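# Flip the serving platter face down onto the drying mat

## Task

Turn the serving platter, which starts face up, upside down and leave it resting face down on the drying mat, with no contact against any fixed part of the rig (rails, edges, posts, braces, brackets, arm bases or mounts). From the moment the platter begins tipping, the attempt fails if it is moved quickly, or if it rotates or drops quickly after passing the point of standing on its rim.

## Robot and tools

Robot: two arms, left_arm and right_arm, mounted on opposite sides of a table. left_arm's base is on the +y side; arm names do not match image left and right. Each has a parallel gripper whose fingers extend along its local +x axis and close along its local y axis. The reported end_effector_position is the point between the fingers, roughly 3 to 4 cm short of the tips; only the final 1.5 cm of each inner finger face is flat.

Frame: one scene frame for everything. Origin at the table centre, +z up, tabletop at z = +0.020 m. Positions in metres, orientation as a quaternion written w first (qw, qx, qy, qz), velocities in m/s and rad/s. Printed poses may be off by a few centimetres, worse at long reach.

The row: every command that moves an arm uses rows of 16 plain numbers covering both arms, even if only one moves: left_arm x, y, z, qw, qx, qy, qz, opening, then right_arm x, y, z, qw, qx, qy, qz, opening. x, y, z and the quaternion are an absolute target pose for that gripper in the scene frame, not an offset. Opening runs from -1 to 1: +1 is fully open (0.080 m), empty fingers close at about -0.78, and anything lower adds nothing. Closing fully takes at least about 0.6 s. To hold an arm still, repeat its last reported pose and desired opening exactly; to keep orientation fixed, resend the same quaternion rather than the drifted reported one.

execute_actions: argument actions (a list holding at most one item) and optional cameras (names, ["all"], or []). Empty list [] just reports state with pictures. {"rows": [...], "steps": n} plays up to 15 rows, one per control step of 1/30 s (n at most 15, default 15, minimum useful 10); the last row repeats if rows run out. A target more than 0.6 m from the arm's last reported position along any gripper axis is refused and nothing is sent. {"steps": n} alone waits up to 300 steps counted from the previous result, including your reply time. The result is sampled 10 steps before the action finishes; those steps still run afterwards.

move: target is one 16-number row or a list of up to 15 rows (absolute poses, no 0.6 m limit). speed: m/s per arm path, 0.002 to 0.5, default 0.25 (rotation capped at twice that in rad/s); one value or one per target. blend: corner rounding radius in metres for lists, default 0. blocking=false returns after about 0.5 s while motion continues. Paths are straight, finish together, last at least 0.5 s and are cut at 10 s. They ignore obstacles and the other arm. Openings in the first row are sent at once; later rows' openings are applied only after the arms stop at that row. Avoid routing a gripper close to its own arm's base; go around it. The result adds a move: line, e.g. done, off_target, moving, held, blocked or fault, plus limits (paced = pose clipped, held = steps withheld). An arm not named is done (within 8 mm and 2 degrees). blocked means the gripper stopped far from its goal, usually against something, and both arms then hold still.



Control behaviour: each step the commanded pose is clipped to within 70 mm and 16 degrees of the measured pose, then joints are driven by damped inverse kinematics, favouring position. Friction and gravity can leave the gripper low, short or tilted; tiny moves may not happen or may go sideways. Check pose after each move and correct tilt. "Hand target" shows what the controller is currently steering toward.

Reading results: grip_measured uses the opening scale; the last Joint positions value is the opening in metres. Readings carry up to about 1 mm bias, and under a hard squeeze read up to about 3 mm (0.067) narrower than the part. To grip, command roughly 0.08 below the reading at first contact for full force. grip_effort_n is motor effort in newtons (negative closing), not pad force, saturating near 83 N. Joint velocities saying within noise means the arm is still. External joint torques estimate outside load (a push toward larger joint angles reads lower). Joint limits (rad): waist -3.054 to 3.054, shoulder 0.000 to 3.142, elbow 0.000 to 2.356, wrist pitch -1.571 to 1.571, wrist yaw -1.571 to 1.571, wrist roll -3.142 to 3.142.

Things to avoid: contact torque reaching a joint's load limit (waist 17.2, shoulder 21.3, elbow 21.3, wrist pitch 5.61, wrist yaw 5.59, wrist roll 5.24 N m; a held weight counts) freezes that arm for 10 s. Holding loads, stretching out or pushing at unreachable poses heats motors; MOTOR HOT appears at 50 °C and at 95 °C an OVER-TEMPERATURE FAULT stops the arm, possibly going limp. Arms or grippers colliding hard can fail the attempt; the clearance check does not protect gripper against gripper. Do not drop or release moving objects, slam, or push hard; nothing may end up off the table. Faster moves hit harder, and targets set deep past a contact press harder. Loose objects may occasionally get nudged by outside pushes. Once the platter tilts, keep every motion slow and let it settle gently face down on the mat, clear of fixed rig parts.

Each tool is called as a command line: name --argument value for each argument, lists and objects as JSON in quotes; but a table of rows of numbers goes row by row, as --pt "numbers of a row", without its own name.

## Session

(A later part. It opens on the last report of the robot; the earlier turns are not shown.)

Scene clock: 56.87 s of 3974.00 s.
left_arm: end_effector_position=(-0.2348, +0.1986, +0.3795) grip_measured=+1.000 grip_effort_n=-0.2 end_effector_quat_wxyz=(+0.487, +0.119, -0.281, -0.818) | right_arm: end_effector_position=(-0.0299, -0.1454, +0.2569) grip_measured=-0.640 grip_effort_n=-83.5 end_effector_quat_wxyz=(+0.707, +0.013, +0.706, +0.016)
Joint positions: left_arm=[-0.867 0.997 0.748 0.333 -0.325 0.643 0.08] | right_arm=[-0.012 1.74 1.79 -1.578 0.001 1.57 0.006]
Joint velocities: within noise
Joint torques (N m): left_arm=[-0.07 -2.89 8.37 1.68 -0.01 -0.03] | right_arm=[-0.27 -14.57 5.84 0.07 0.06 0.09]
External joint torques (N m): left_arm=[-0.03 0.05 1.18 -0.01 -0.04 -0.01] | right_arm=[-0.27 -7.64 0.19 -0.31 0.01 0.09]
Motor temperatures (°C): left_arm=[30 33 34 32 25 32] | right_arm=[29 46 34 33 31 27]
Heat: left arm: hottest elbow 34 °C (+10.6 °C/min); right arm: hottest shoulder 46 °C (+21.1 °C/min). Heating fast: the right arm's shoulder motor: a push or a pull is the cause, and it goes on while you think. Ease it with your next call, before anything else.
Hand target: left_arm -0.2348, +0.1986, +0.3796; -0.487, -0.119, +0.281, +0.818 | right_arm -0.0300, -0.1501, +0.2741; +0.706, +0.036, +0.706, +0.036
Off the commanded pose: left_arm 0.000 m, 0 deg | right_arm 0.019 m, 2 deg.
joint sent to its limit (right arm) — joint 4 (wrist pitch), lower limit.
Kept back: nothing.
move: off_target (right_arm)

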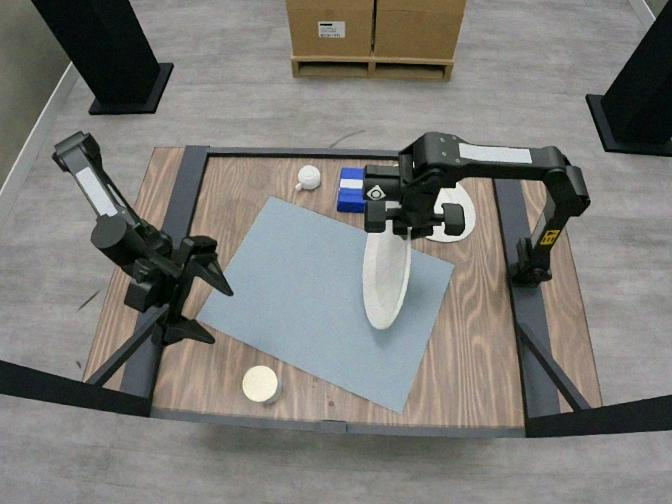

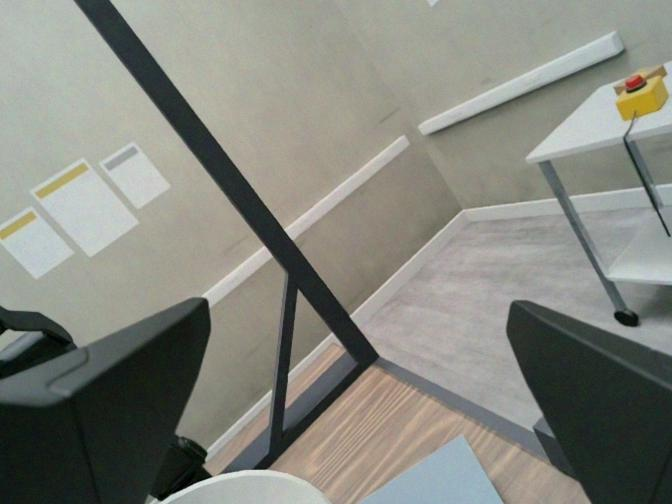

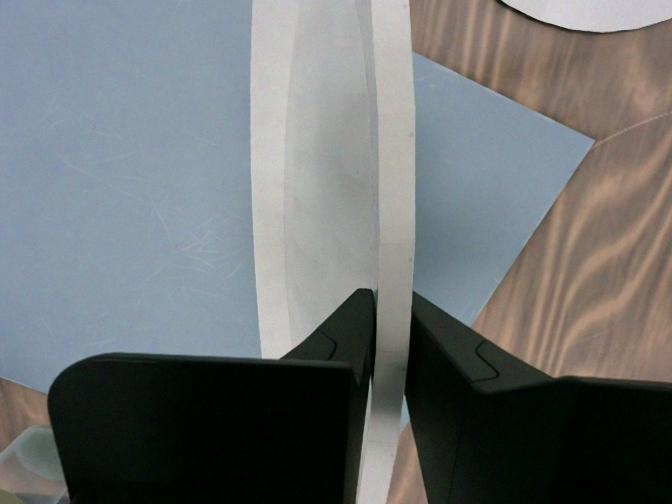

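move --pt "-0.12 0.16 0.3 0.6964 0.1228 0.1228 -0.6964 1 -0.06 -0.145 0.275 0.7066 0.0247 0.7066 0.0247 -0.8" --pt "-0.09 0.13 0.19 0.6964 0.1228 0.1228 -0.6964 1 -0.09 -0.145 0.27 0.7066 0.0247 0.7066 0.0247 -0.8" --speed 0.12 --blend 0.02

zoom_image --camera "cam_high" --region '[210, 190, 460, 370]'

Scene clock: 64.10 s of 3974.00 s.
left_arm: end_effector_position=(-0.0906, +0.1290, +0.1963) grip_measured=+1.000 grip_effort_n=-0.2 end_effector_quat_wxyz=(+0.698, +0.115, +0.120, -0.697) | right_arm: end_effector_position=(-0.0878, -0.1491, +0.2533) grip_measured=-0.640 grip_effort_n=-83.5 end_effector_quat_wxyz=(+0.710, +0.011, +0.704, +0.011)
Joint positions: left_arm=[-0.413 1.163 0.448 0.355 -0.372 -0.143 0.08] | right_arm=[0.177 1.754 1.791 -1.578 0.014 1.763 0.006]
Joint velocities: within noise
Joint torques (N m): left_arm=[0.19 -2.58 6.5 1.82 0.07 0.09] | right_arm=[0.12 -10.65 9.07 0.05 0.1 0.12]
External joint torques (N m): left_arm=[0.18 0.92 -0.07 0.13 0.16 0.08] | right_arm=[0.14 -3.63 3.47 -0.29 0.04 0.12]
Motor temperatures (°C): left_arm=[30 33 34 32 25 32] | right_arm=[29 48 34 32 31 27]
Heat: left arm: hottest elbow 34 °C (+8.1 °C/min); right arm: hottest shoulder 48 °C (+22.3 °C/min).
Hand target: left_arm -0.0900, +0.1300, +0.1902; +0.696, +0.123, +0.123, -0.696 | right_arm -0.0899, -0.1457, +0.2695; +0.705, +0.032, +0.708, +0.032
Off the commanded pose: left_arm 0.006 m, 1 deg | right_arm 0.017 m, 2 deg.
joint sent to its limit (right arm) — joint 4 (wrist pitch), lower limit.
Kept back: nothing.
move: off_target (right_arm)

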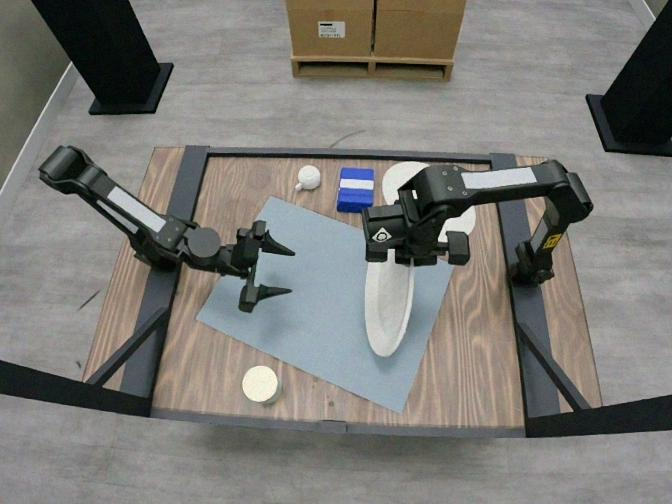

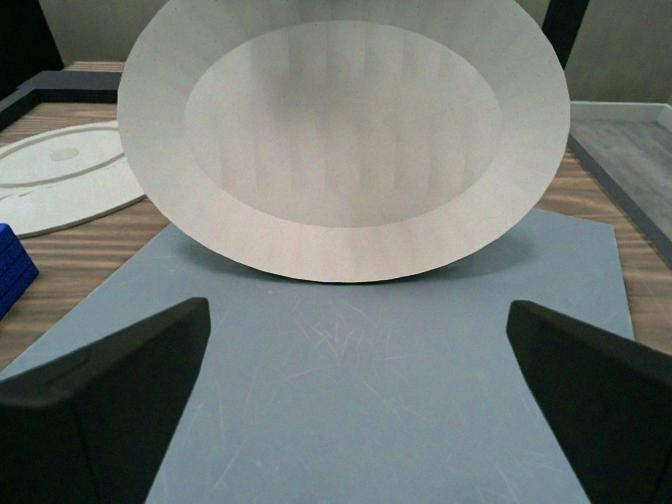

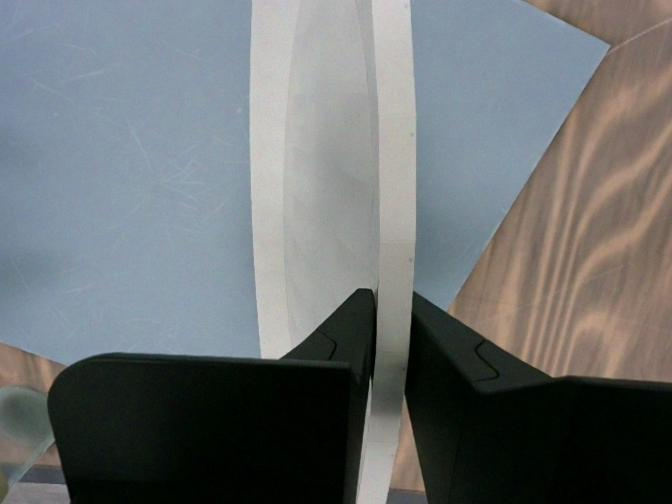

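Scaled by 2.016 from the camera's 672x504 image, which has a finer 960x720 frame.

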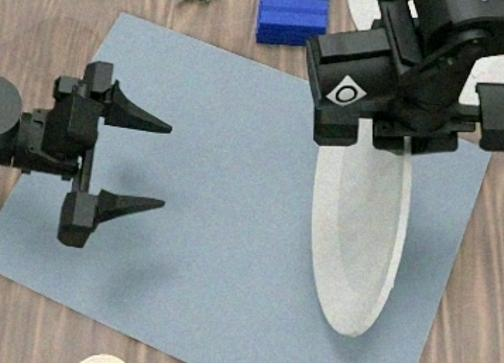

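move --target '[-0.09,0.13,0.19,0.6964,0.1228,0.1228,-0.6964,1,-0.089,-0.147,0.262,0.7066,0.0247,0.7066,0.0247,-0.4]' --speed 0.05

zoom_image --camera "cam_high" --region '[310, 190, 510, 370]'

Scene clock: 65.23 s of 3974.00 s.
left_arm: end_effector_position=(-0.0907, +0.1290, +0.1964) grip_measured=+1.000 grip_effort_n=-0.2 end_effector_quat_wxyz=(+0.698, +0.115, +0.120, -0.697) | right_arm: end_effector_position=(-0.0891, -0.1483, +0.2615) grip_measured=-0.403 grip_effort_n=12.8 end_effector_quat_wxyz=(+0.707, +0.021, +0.707, +0.023)
Joint positions: left_arm=[-0.413 1.163 0.448 0.356 -0.372 -0.143 0.08] | right_arm=[0.18 1.741 1.809 -1.578 0.012 1.763 0.017]
Joint velocities: within noise
Joint torques (N m): left_arm=[0.18 -2.51 6.48 1.8 0.07 0.08] | right_arm=[-0.18 -8.66 4.75 0.55 0.14 0.06]
External joint torques (N m): left_arm=[0.17 1 -0.13 0.1 0.16 0.07] | right_arm=[-0.17 -1.76 -0.83 0.16 0.08 0.06]
Motor temperatures (°C): left_arm=[30 33 34 32 25 32] | right_arm=[29 48 34 32 31 27]
Heat: left arm: hottest elbow 34 °C (+8.1 °C/min); right arm: hottest shoulder 48 °C (+22.3 °C/min).
Hand target: left_arm -0.0900, +0.1301, +0.1901; +0.696, +0.123, +0.123, -0.696 | right_arm -0.0890, -0.1470, +0.2620; +0.707, +0.025, +0.707, +0.025
Off the commanded pose: left_arm 0.007 m, 1 deg | right_arm 0.001 m, 1 deg.
Kept back: nothing.
move: done

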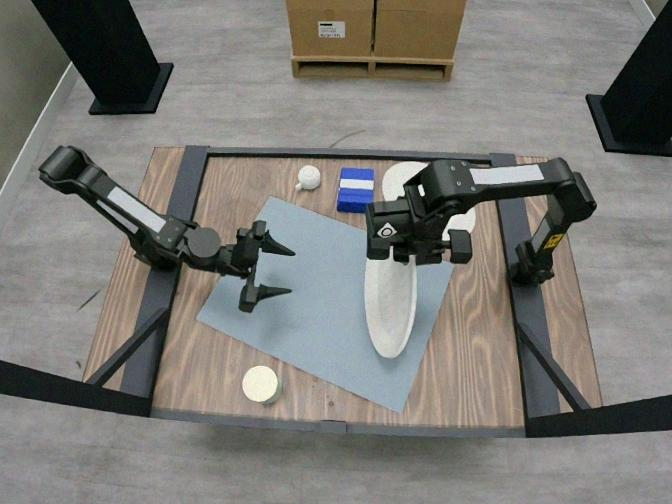

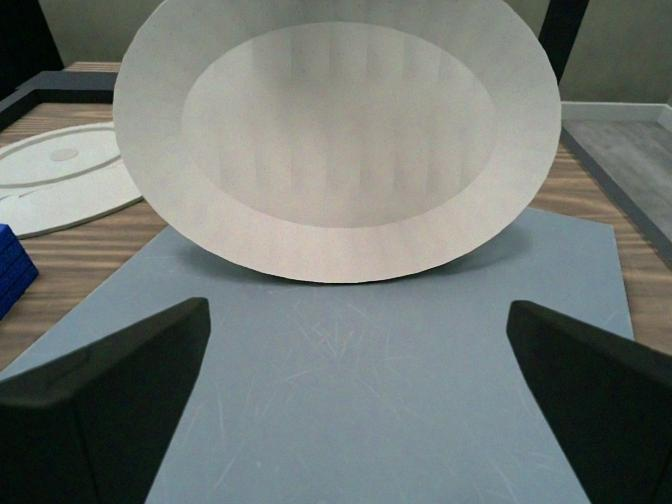

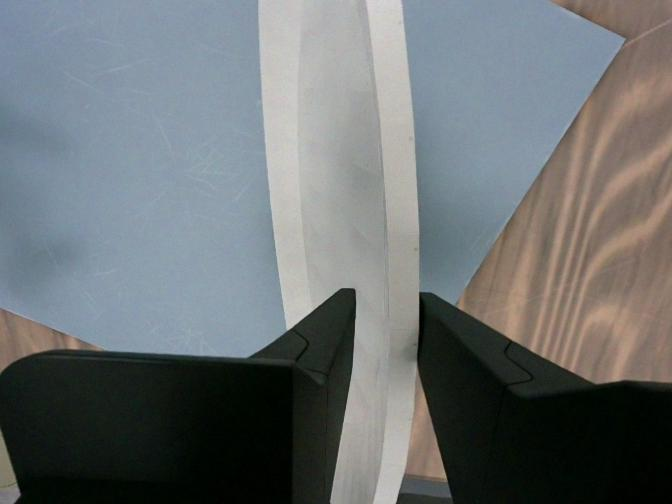

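Scaled by 2.520 from the camera's 672x504 image, which has a finer 960x720 frame.

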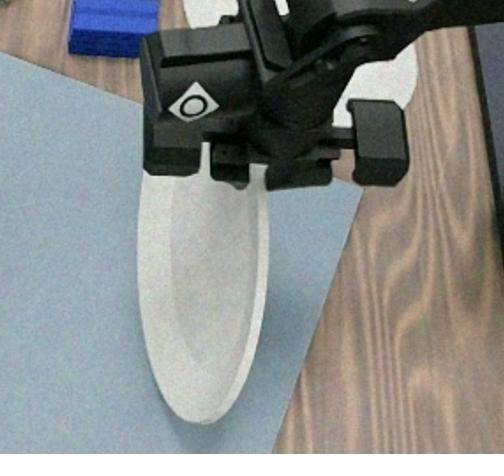

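move --target '[-0.09,0.03,0.172,0.6964,0.1228,0.1228,-0.6964,1,-0.089,-0.07,0.262,0.7071,0.01,0.7071,0.01,-0.4]' --speed 0.05

zoom_image --camera "cam_high" --region '[260, 190, 460, 370]'

Scene clock: 68.10 s of 3974.00 s.
left_arm: end_effector_position=(-0.0897, +0.0328, +0.1729) grip_measured=+1.000 grip_effort_n=-0.2 end_effector_quat_wxyz=(+0.697, +0.122, +0.123, -0.696) | right_arm: end_effector_position=(-0.0906, -0.0751, +0.2684) grip_measured=-0.394 grip_effort_n=-30.9 end_effector_quat_wxyz=(+0.698, +0.053, +0.712, +0.056)
Joint positions: left_arm=[-0.285 1.626 0.709 0.558 -0.252 -0.094 0.08] | right_arm=[0.144 1.979 2.142 -1.578 0.003 1.726 0.017]
Joint velocities: within noise
Joint torques (N m): left_arm=[0.15 -4.55 7.97 1.83 0.1 0.08] | right_arm=[-0.65 -7.53 5.98 0.33 0.12 -0.12]
External joint torques (N m): left_arm=[0.16 1.91 1.97 0.12 0.16 0.08] | right_arm=[-0.71 1.02 0.44 -0.25 0.07 -0.11]
Motor temperatures (°C): left_arm=[30 33 34 32 25 32] | right_arm=[29 46 34 32 31 27]
Heat: left arm: hottest elbow 34 °C (+7.1 °C/min); right arm: hottest shoulder 46 °C (+19.3 °C/min).
Hand target: left_arm -0.0900, +0.0301, +0.1719; +0.696, +0.123, +0.123, -0.696 | right_arm -0.0889, -0.0703, +0.2616; +0.699, +0.049, +0.712, +0.049
Off the commanded pose: left_arm 0.003 m, 0 deg | right_arm 0.008 m, 7 deg.
joint sent to its limit (right arm) — joint 4 (wrist pitch), lower limit.
Kept back: nothing.
move: off_target (right_arm)

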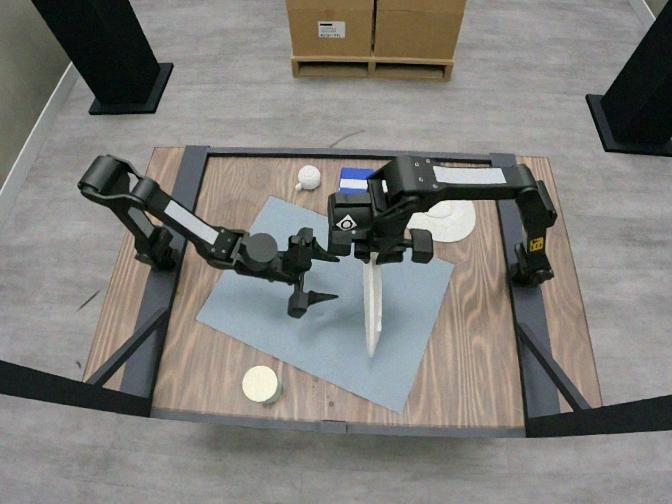

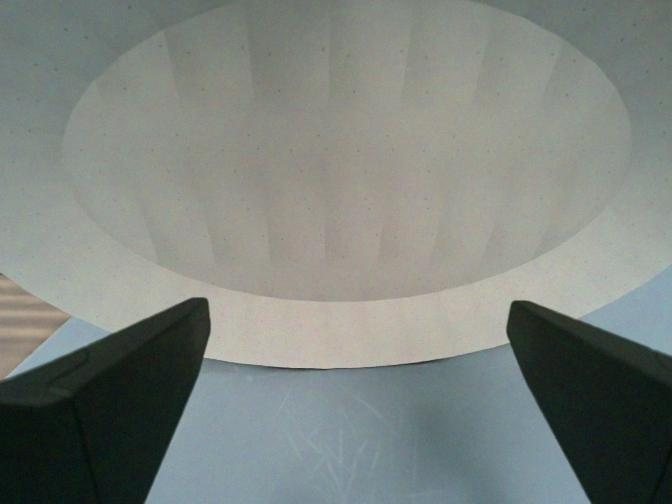

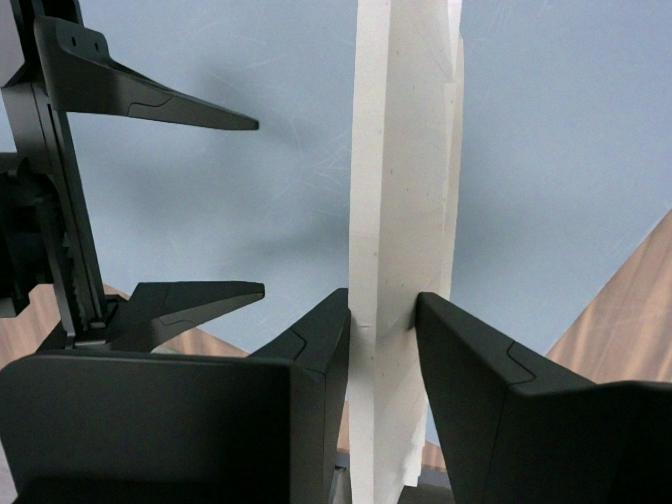

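Scaled by 2.520 from the camera's 672x504 image, which has a finer 960x720 frame.

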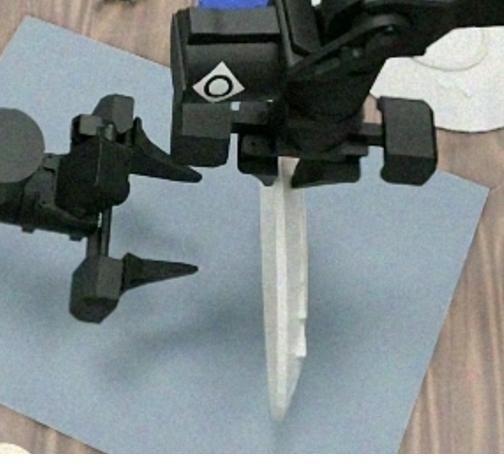

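move --target '[-0.09,0.01,0.172,0.6964,0.1228,0.1228,-0.6964,1,-0.089,-0.06,0.264,0.702,0.0853,0.702,0.0853,-0.4]' --speed 0.04

zoom_image --camera "cam_high" --region '[260, 190, 460, 370]'

Scene clock: 70.30 s of 3974.00 s.
left_arm: end_effector_position=(-0.0899, +0.0126, +0.1742) grip_measured=+1.000 grip_effort_n=-0.2 end_effector_quat_wxyz=(+0.697, +0.120, +0.122, -0.696) | right_arm: end_effector_position=(-0.0904, -0.0684, +0.2687) grip_measured=-0.384 grip_effort_n=-77.9 end_effector_quat_wxyz=(+0.698, +0.076, +0.707, +0.080)
Joint positions: left_arm=[-0.268 1.694 0.786 0.554 -0.236 -0.088 0.08] | right_arm=[0.148 1.939 2.075 -1.487 0.023 1.726 0.018]
Joint velocities: within noise
Joint torques (N m): left_arm=[0.17 -4.93 8.05 1.56 0.13 0.08] | right_arm=[-0.27 -9.28 3.71 2.8 0.57 0.06]
External joint torques (N m): left_arm=[0.18 2.08 2 -0.16 0.19 0.08] | right_arm=[-0.27 -0.77 -2.02 2.14 0.51 0.07]
Motor temperatures (°C): left_arm=[30 33 34 32 25 32] | right_arm=[29 46 34 32 31 27]
Heat: left arm: hottest elbow 34 °C (+7.1 °C/min); right arm: hottest shoulder 46 °C (+19.2 °C/min).
Hand target: left_arm -0.0900, +0.0101, +0.1719; +0.696, +0.123, +0.123, -0.696 | right_arm -0.0889, -0.0603, +0.2642; +0.702, +0.085, +0.702, +0.085
Off the commanded pose: left_arm 0.003 m, 0 deg | right_arm 0.010 m, 1 deg.
Kept back: nothing.
move: off_target (right_arm)

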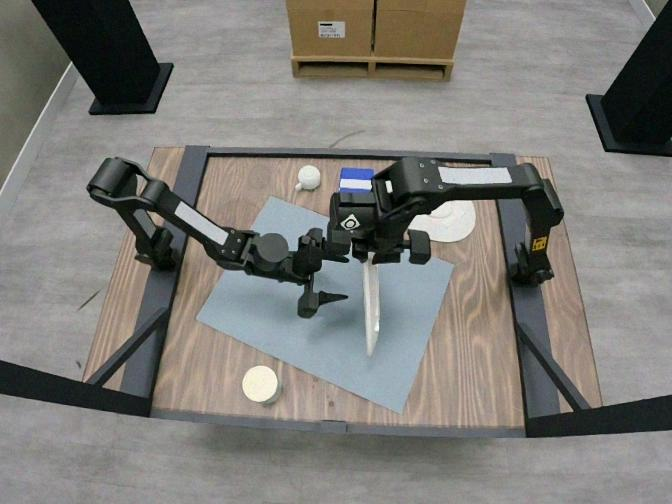

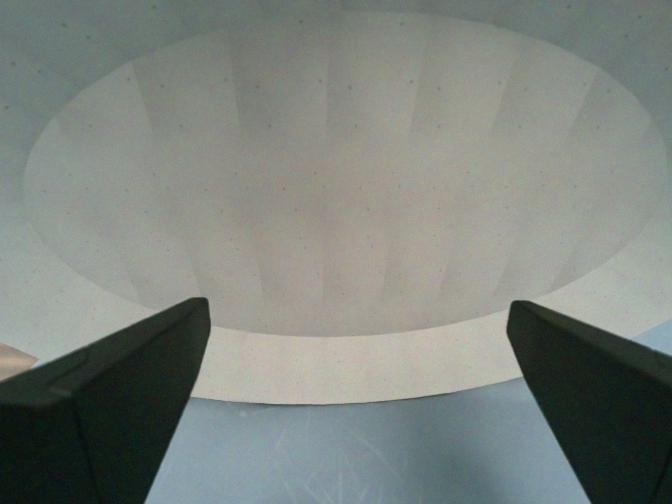

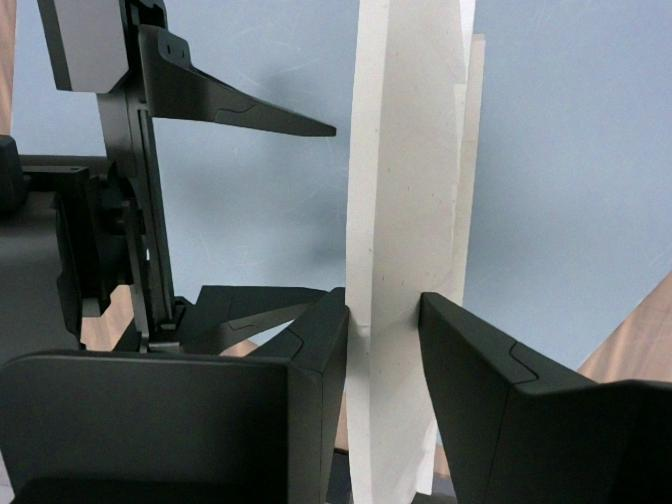

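Scaled by 2.520 from the camera's 672x504 image, which has a finer 960x720 frame.

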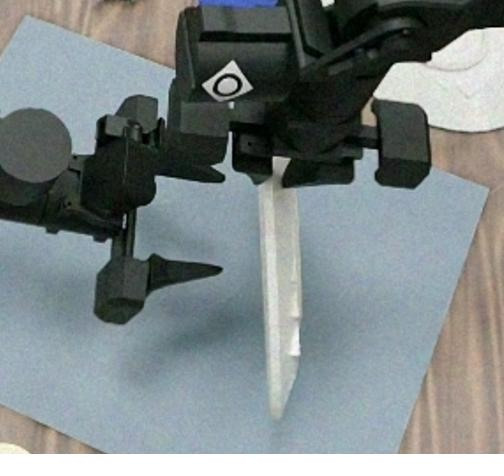

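move --target '[-0.09,-0.015,0.168,0.6964,0.1228,0.1228,-0.6964,1,-0.09,-0.066,0.266,0.7,0.09,0.7,0.09,-0.2]' --speed 0.04

zoom_image --camera "cam_high" --region '[260, 190, 460, 370]'

Scene clock: 71.77 s of 3974.00 s.
left_arm: end_effector_position=(-0.0900, -0.0125, +0.1712) grip_measured=+1.000 grip_effort_n=-0.2 end_effector_quat_wxyz=(+0.698, +0.119, +0.121, -0.696) | right_arm: end_effector_position=(-0.0899, -0.0637, +0.2662) grip_measured=-0.203 grip_effort_n=15.1 end_effector_quat_wxyz=(+0.700, +0.090, +0.703, +0.091)
Joint positions: left_arm=[-0.25 1.785 0.88 0.554 -0.22 -0.082 0.08] | right_arm=[0.15 1.919 2.029 -1.428 0.037 1.731 0.026]
Joint velocities: within noise
Joint torques (N m): left_arm=[0.17 -5.41 7.98 1.55 0.13 0.08] | right_arm=[0.25 -11.56 3.57 0.62 0.28 0.12]
External joint torques (N m): left_arm=[0.17 2.47 1.81 -0.21 0.19 0.07] | right_arm=[0.27 -3.04 -2.27 -0.09 0.2 0.13]
Motor temperatures (°C): left_arm=[30 33 34 32 25 32] | right_arm=[28 45 34 33 31 27]
Heat: left arm: hottest elbow 34 °C (+6.0 °C/min); right arm: hottest shoulder 45 °C (+18.1 °C/min).
Hand target: left_arm -0.0901, -0.0149, +0.1681; +0.696, +0.123, +0.123, -0.696 | right_arm -0.0900, -0.0660, +0.2659; +0.701, +0.090, +0.701, +0.090
Off the commanded pose: left_arm 0.004 m, 0 deg | right_arm 0.002 m, 0 deg.
Kept back: nothing.
move: done

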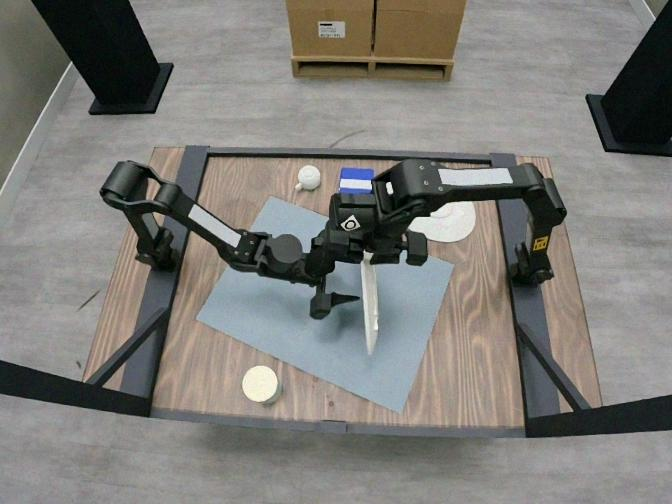

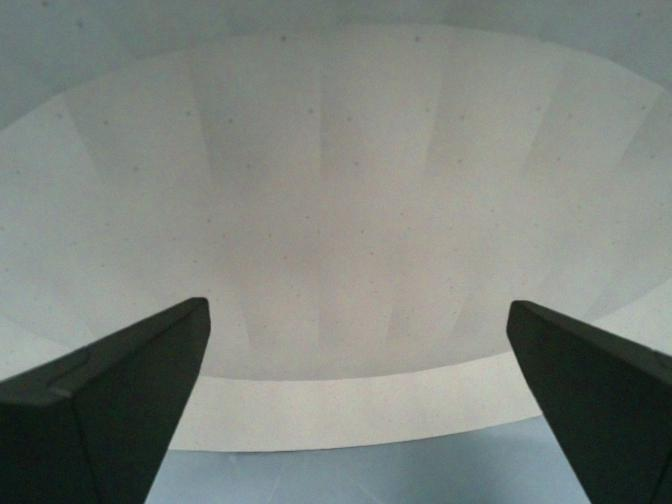

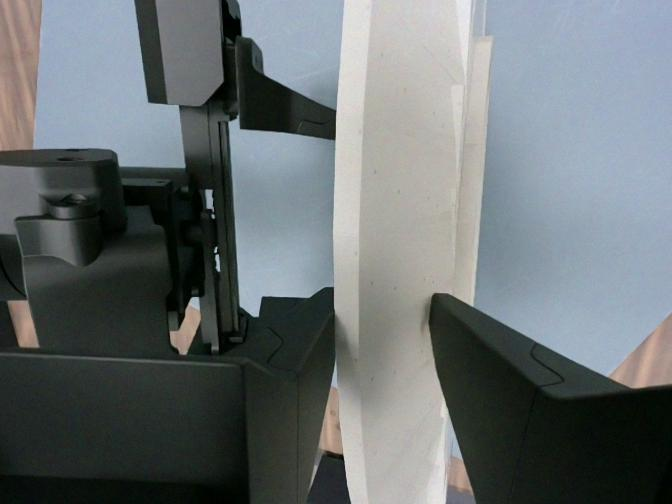

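Scaled by 2.520 from the camera's 672x504 image, which has a finer 960x720 frame.

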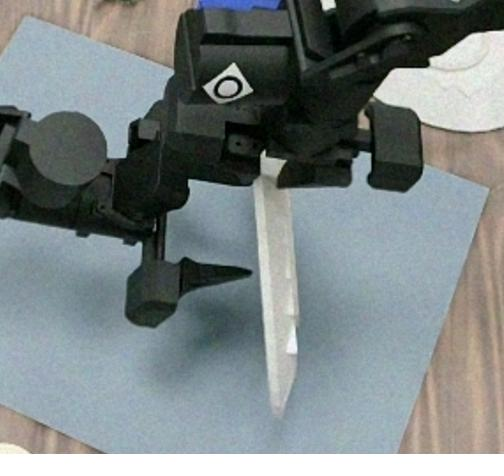

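move --target '[-0.09,-0.028,0.165,0.6964,0.1228,0.1228,-0.6964,1,-0.09,-0.066,0.266,0.7,0.09,0.7,0.09,-0.2]' --speed 0.03

zoom_image --camera "cam_high" --region '[260, 190, 460, 370]'

Scene clock: 73.17 s of 3974.00 s.
left_arm: end_effector_position=(-0.0900, -0.0254, +0.1685) grip_measured=+1.000 grip_effort_n=-0.2 end_effector_quat_wxyz=(+0.698, +0.119, +0.121, -0.696) | right_arm: end_effector_position=(-0.0899, -0.0636, +0.2663) grip_measured=-0.203 grip_effort_n=15.1 end_effector_quat_wxyz=(+0.700, +0.090, +0.703, +0.091)
Joint positions: left_arm=[-0.242 1.834 0.93 0.554 -0.212 -0.079 0.08] | right_arm=[0.15 1.919 2.029 -1.427 0.037 1.731 0.026]
Joint velocities: within noise
Joint torques (N m): left_arm=[0.17 -5.73 8.03 1.56 0.12 0.08] | right_arm=[0.33 -11.52 3.5 0.65 0.25 0.13]
External joint torques (N m): left_arm=[0.17 2.4 1.95 -0.17 0.17 0.07] | right_arm=[0.32 -3.06 -2.32 -0.06 0.18 0.14]
Motor temperatures (°C): left_arm=[30 33 34 32 25 32] | right_arm=[28 45 34 32 31 27]
Heat: left arm: hottest elbow 34 °C (+6.1 °C/min); right arm: hottest shoulder 45 °C (+17.2 °C/min).
Hand target: left_arm -0.0900, -0.0279, +0.1651; +0.696, +0.123, +0.123, -0.696 | right_arm -0.0900, -0.0660, +0.2661; +0.701, +0.090, +0.701, +0.090
Off the commanded pose: left_arm 0.004 m, 0 deg | right_arm 0.002 m, 0 deg.
Kept back: nothing.
move: done

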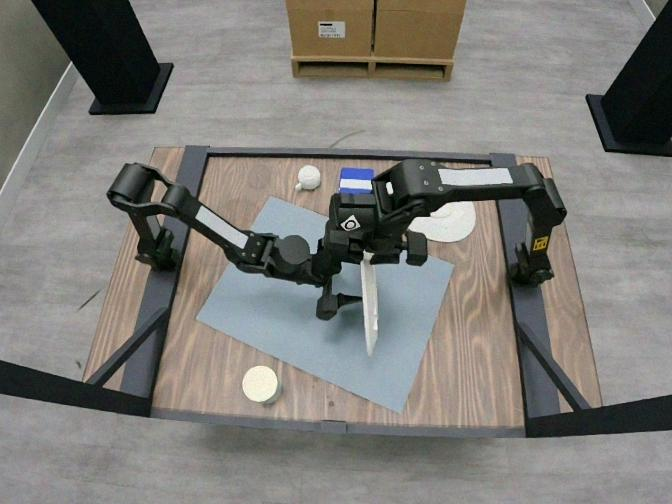

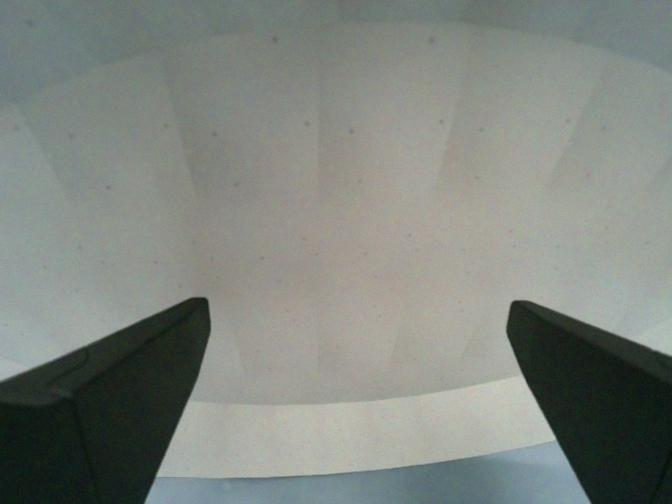

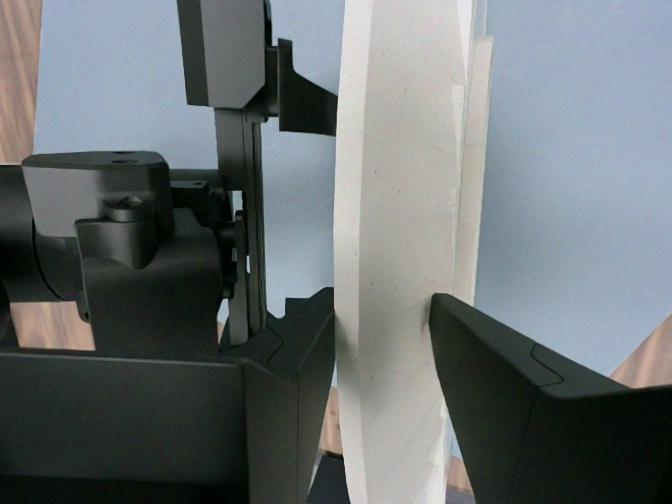

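Scaled by 2.520 from the camera's 672x504 image, which has a finer 960x720 frame.

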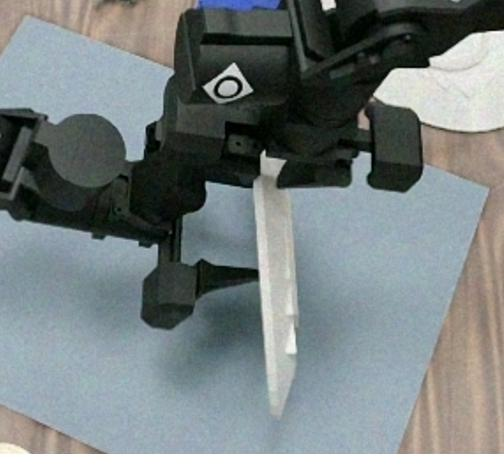

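move --target '[-0.09,-0.034,0.165,0.6964,0.1228,0.1228,-0.6964,1,-0.09,-0.066,0.266,0.7,0.09,0.7,0.09,0.0]' --speed 0.03

zoom_image --camera "cam_high" --region '[260, 190, 460, 370]'

Scene clock: 74.33 s of 3974.00 s.
left_arm: end_effector_position=(-0.0900, -0.0311, +0.1685) grip_measured=+1.000 grip_effort_n=-0.2 end_effector_quat_wxyz=(+0.698, +0.120, +0.121, -0.696) | right_arm: end_effector_position=(-0.0900, -0.0638, +0.2659) grip_measured=-0.003 grip_effort_n=15.1 end_effector_quat_wxyz=(+0.700, +0.089, +0.703, +0.091)
Joint positions: left_arm=[-0.238 1.852 0.955 0.547 -0.209 -0.078 0.08] | right_arm=[0.151 1.919 2.028 -1.427 0.037 1.731 0.035]
Joint velocities: within noise
Joint torques (N m): left_arm=[0.19 -5.78 8.24 1.6 0.15 0.08] | right_arm=[0.17 -11.53 3.8 0.65 0.28 0.11]
External joint torques (N m): left_arm=[0.24 2.54 2.09 -0.15 0.2 0.08] | right_arm=[0.17 -3.1 -2.03 -0.07 0.2 0.12]
Motor temperatures (°C): left_arm=[30 34 34 32 25 32] | right_arm=[28 45 33 32 31 27]
Heat: left arm: hottest shoulder 34 °C (+1.0 °C/min); right arm: hottest shoulder 45 °C (+18.2 °C/min).
Hand target: left_arm -0.0900, -0.0339, +0.1650; +0.696, +0.123, +0.123, -0.696 | right_arm -0.0901, -0.0660, +0.2660; +0.701, +0.090, +0.701, +0.090
Off the commanded pose: left_arm 0.004 m, 0 deg | right_arm 0.002 m, 0 deg.
Kept back: nothing.
move: done

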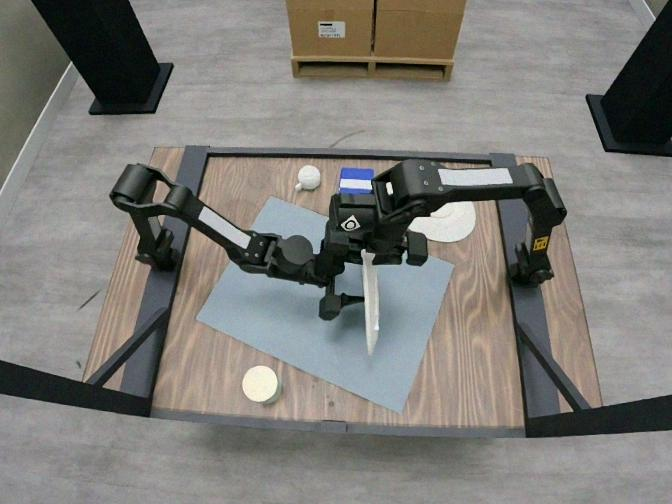

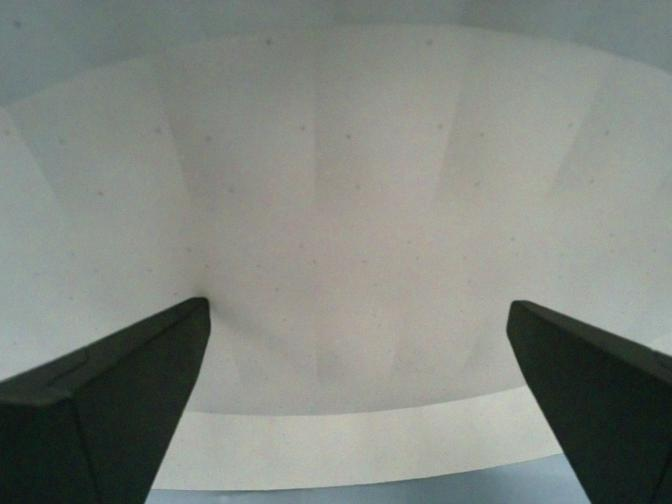

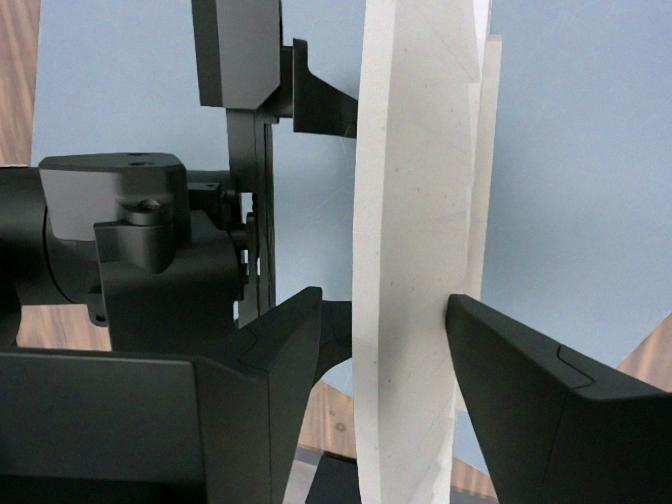

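Scaled by 2.520 from the camera's 672x504 image, which has a finer 960x720 frame.

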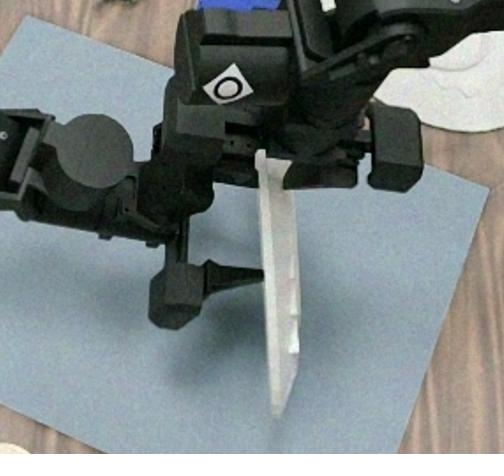

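move --target '[-0.09,-0.012,0.165,0.6964,0.1228,0.1228,-0.6964,1,-0.09,-0.036,0.264,0.7,0.09,0.7,0.09,0.0]' --speed 0.03

zoom_image --camera "cam_high" --region '[260, 190, 460, 370]'

Scene clock: 76.10 s of 3974.00 s.
left_arm: end_effector_position=(-0.0901, -0.0139, +0.1612) grip_measured=+1.000 grip_effort_n=-0.2 end_effector_quat_wxyz=(+0.695, +0.127, +0.125, -0.697) | right_arm: end_effector_position=(-0.0911, -0.0386, +0.2671) grip_measured=-0.003 grip_effort_n=14.7 end_effector_quat_wxyz=(+0.699, +0.093, +0.702, +0.092)
Joint positions: left_arm=[-0.248 1.811 0.88 0.564 -0.212 -0.079 0.08] | right_arm=[0.143 2.037 2.201 -1.475 0.037 1.726 0.035]
Joint velocities: within noise
Joint torques (N m): left_arm=[-0.18 -8.28 6.08 1.97 -0.24 -0.04] | right_arm=[-0.2 -9.43 6.32 0.24 0.18 -0.14]
External joint torques (N m): left_arm=[-0.18 -0.41 0.04 0.23 -0.19 -0.04] | right_arm=[-0.2 -0.16 0.56 -0.48 0.1 -0.13]
Motor temperatures (°C): left_arm=[30 34 33 32 25 32] | right_arm=[28 45 33 32 31 27]
Heat: left arm: hottest shoulder 34 °C (+1.0 °C/min); right arm: hottest shoulder 45 °C (+18.3 °C/min).
Hand target: left_arm -0.0899, -0.0121, +0.1650; +0.696, +0.123, +0.123, -0.696 | right_arm -0.0899, -0.0360, +0.2640; +0.701, +0.090, +0.701, +0.090
Off the commanded pose: left_arm 0.004 m, 1 deg | right_arm 0.004 m, 1 deg.
Kept back: nothing.
move: done

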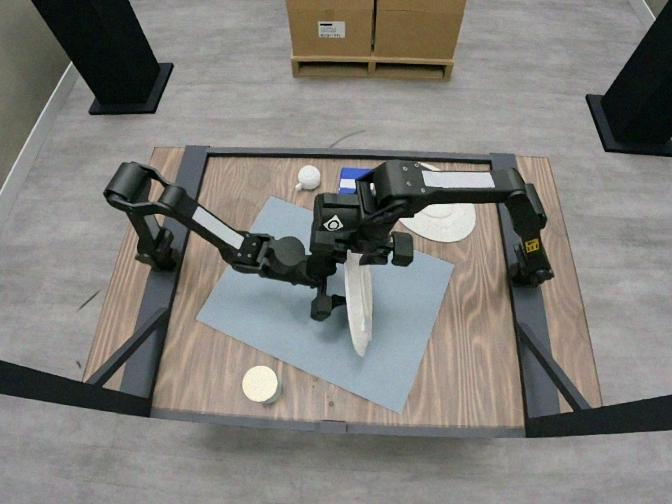

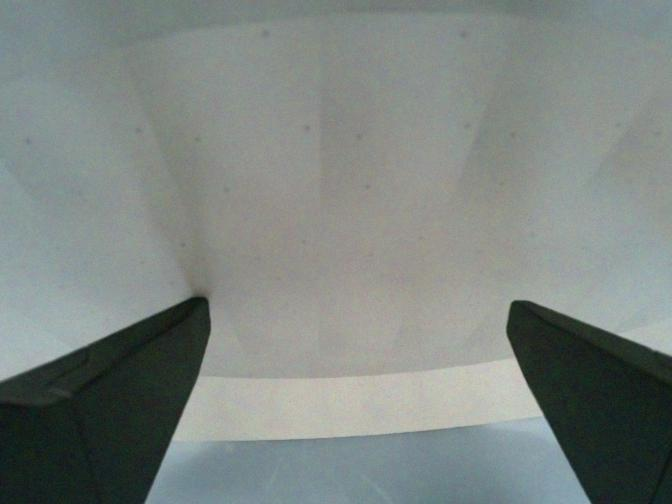

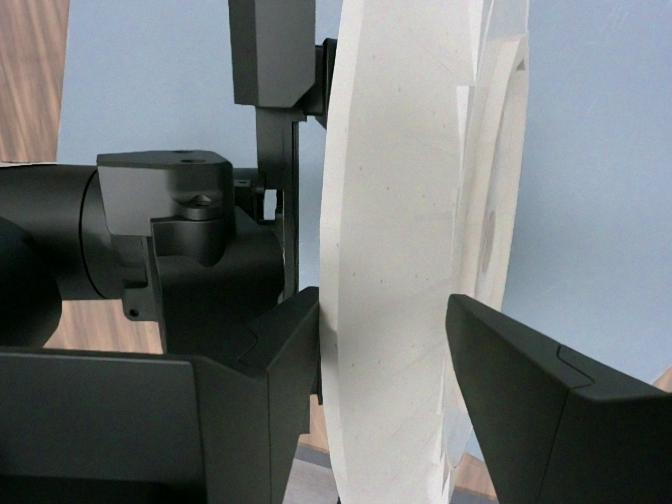

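Scaled by 2.520 from the camera's 672x504 image, which has a finer 960x720 frame.

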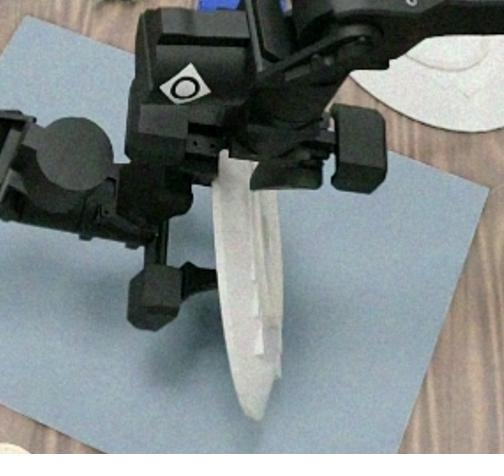

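move --pt "-0.09 -0.014 0.165 0.6964 0.1228 0.1228 -0.6964 1 -0.09 -0.038 0.267 0.7 0.09 0.7 0.09 0.9" --pt "-0.09 -0.014 0.165 0.6964 0.1228 0.1228 -0.6964 1 -0.09 -0.07 0.30 0.6744 0.2126 0.6744 0.2126 0.9" --speed 0.06

zoom_image --camera "cam_high" --region '[260, 190, 460, 370]'

Scene clock: 81.03 s of 3974.00 s.
left_arm: end_effector_position=(-0.0904, -0.0112, +0.1586) grip_measured=+1.000 grip_effort_n=-0.2 end_effector_quat_wxyz=(+0.695, +0.131, +0.128, -0.695) | right_arm: end_effector_position=(-0.0900, -0.0675, +0.3015) grip_measured=+0.896 grip_effort_n=16.0 end_effector_quat_wxyz=(+0.673, +0.212, +0.676, +0.214) end_effector_velocity=(+0.001, -0.004, -0.004) end_effector_angular_velocity=(-0.018, -0.002, +0.008)
Joint positions: left_arm=[-0.251 1.807 0.871 0.558 -0.216 -0.081 0.08] | right_arm=[0.179 1.62 1.679 -1.025 0.107 1.729 0.075]
Joint velocities: left_arm=[within noise] | right_arm=[-0.002 -0.007 -0.017 -0.007 -0.007 -0.007 0]
Joint torques (N m): left_arm=[0.14 -7.23 7.88 2.2 -0.04 0.04] | right_arm=[0.32 -9.57 4.01 1.14 0.28 0.13]
External joint torques (N m): left_arm=[0.09 0.62 1.88 0.46 0.02 0.04] | right_arm=[0.28 -2.77 -2.41 -0.06 0.18 0.16]
Motor temperatures (°C): left_arm=[30 35 34 33 25 31] | right_arm=[28 44 33 32 31 27]
Heat: left arm: hottest shoulder 35 °C (+2.0 °C/min); right arm: hottest shoulder 44 °C (+16.3 °C/min).
Hand target: left_arm -0.0901, -0.0139, +0.1650; +0.696, +0.123, +0.123, -0.696 | right_arm -0.0900, -0.0700, +0.3001; +0.674, +0.213, +0.674, +0.213
Off the commanded pose: left_arm 0.007 m, 1 deg | right_arm 0.003 m, 0 deg.
Kept back: nothing.
move: done

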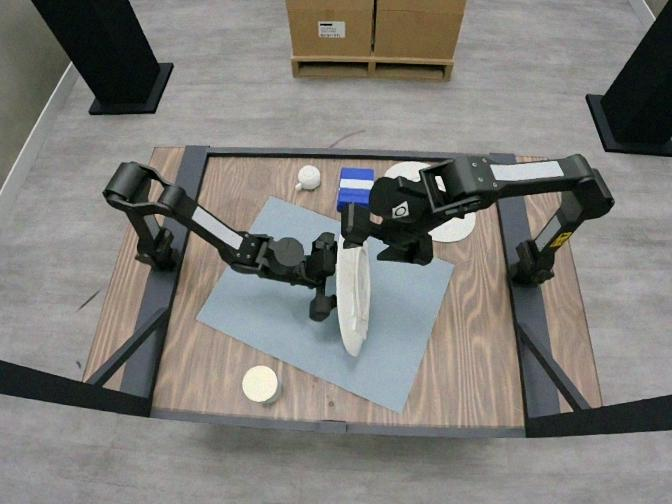

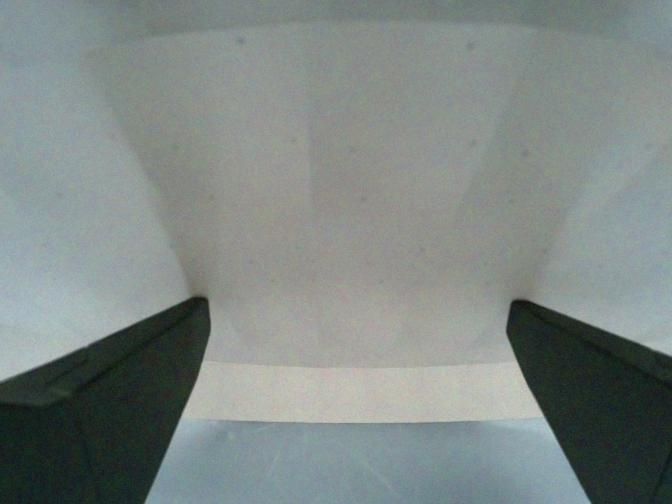

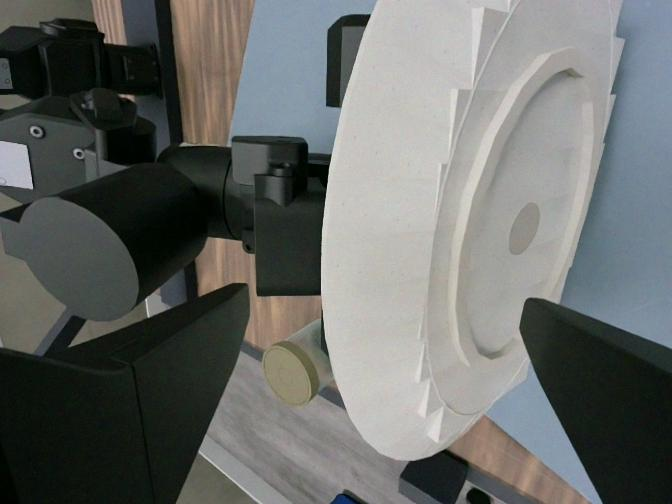

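Scaled by 2.520 from the camera's 672x504 image, which has a finer 960x720 frame.

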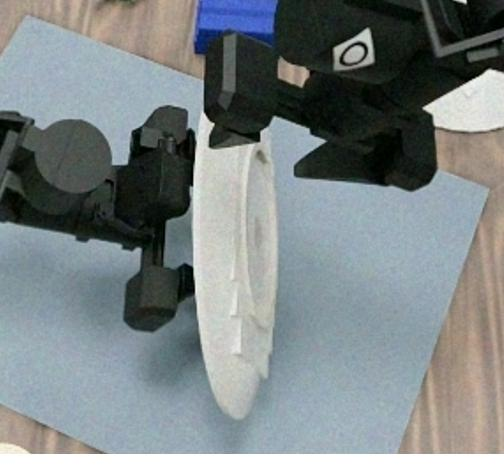

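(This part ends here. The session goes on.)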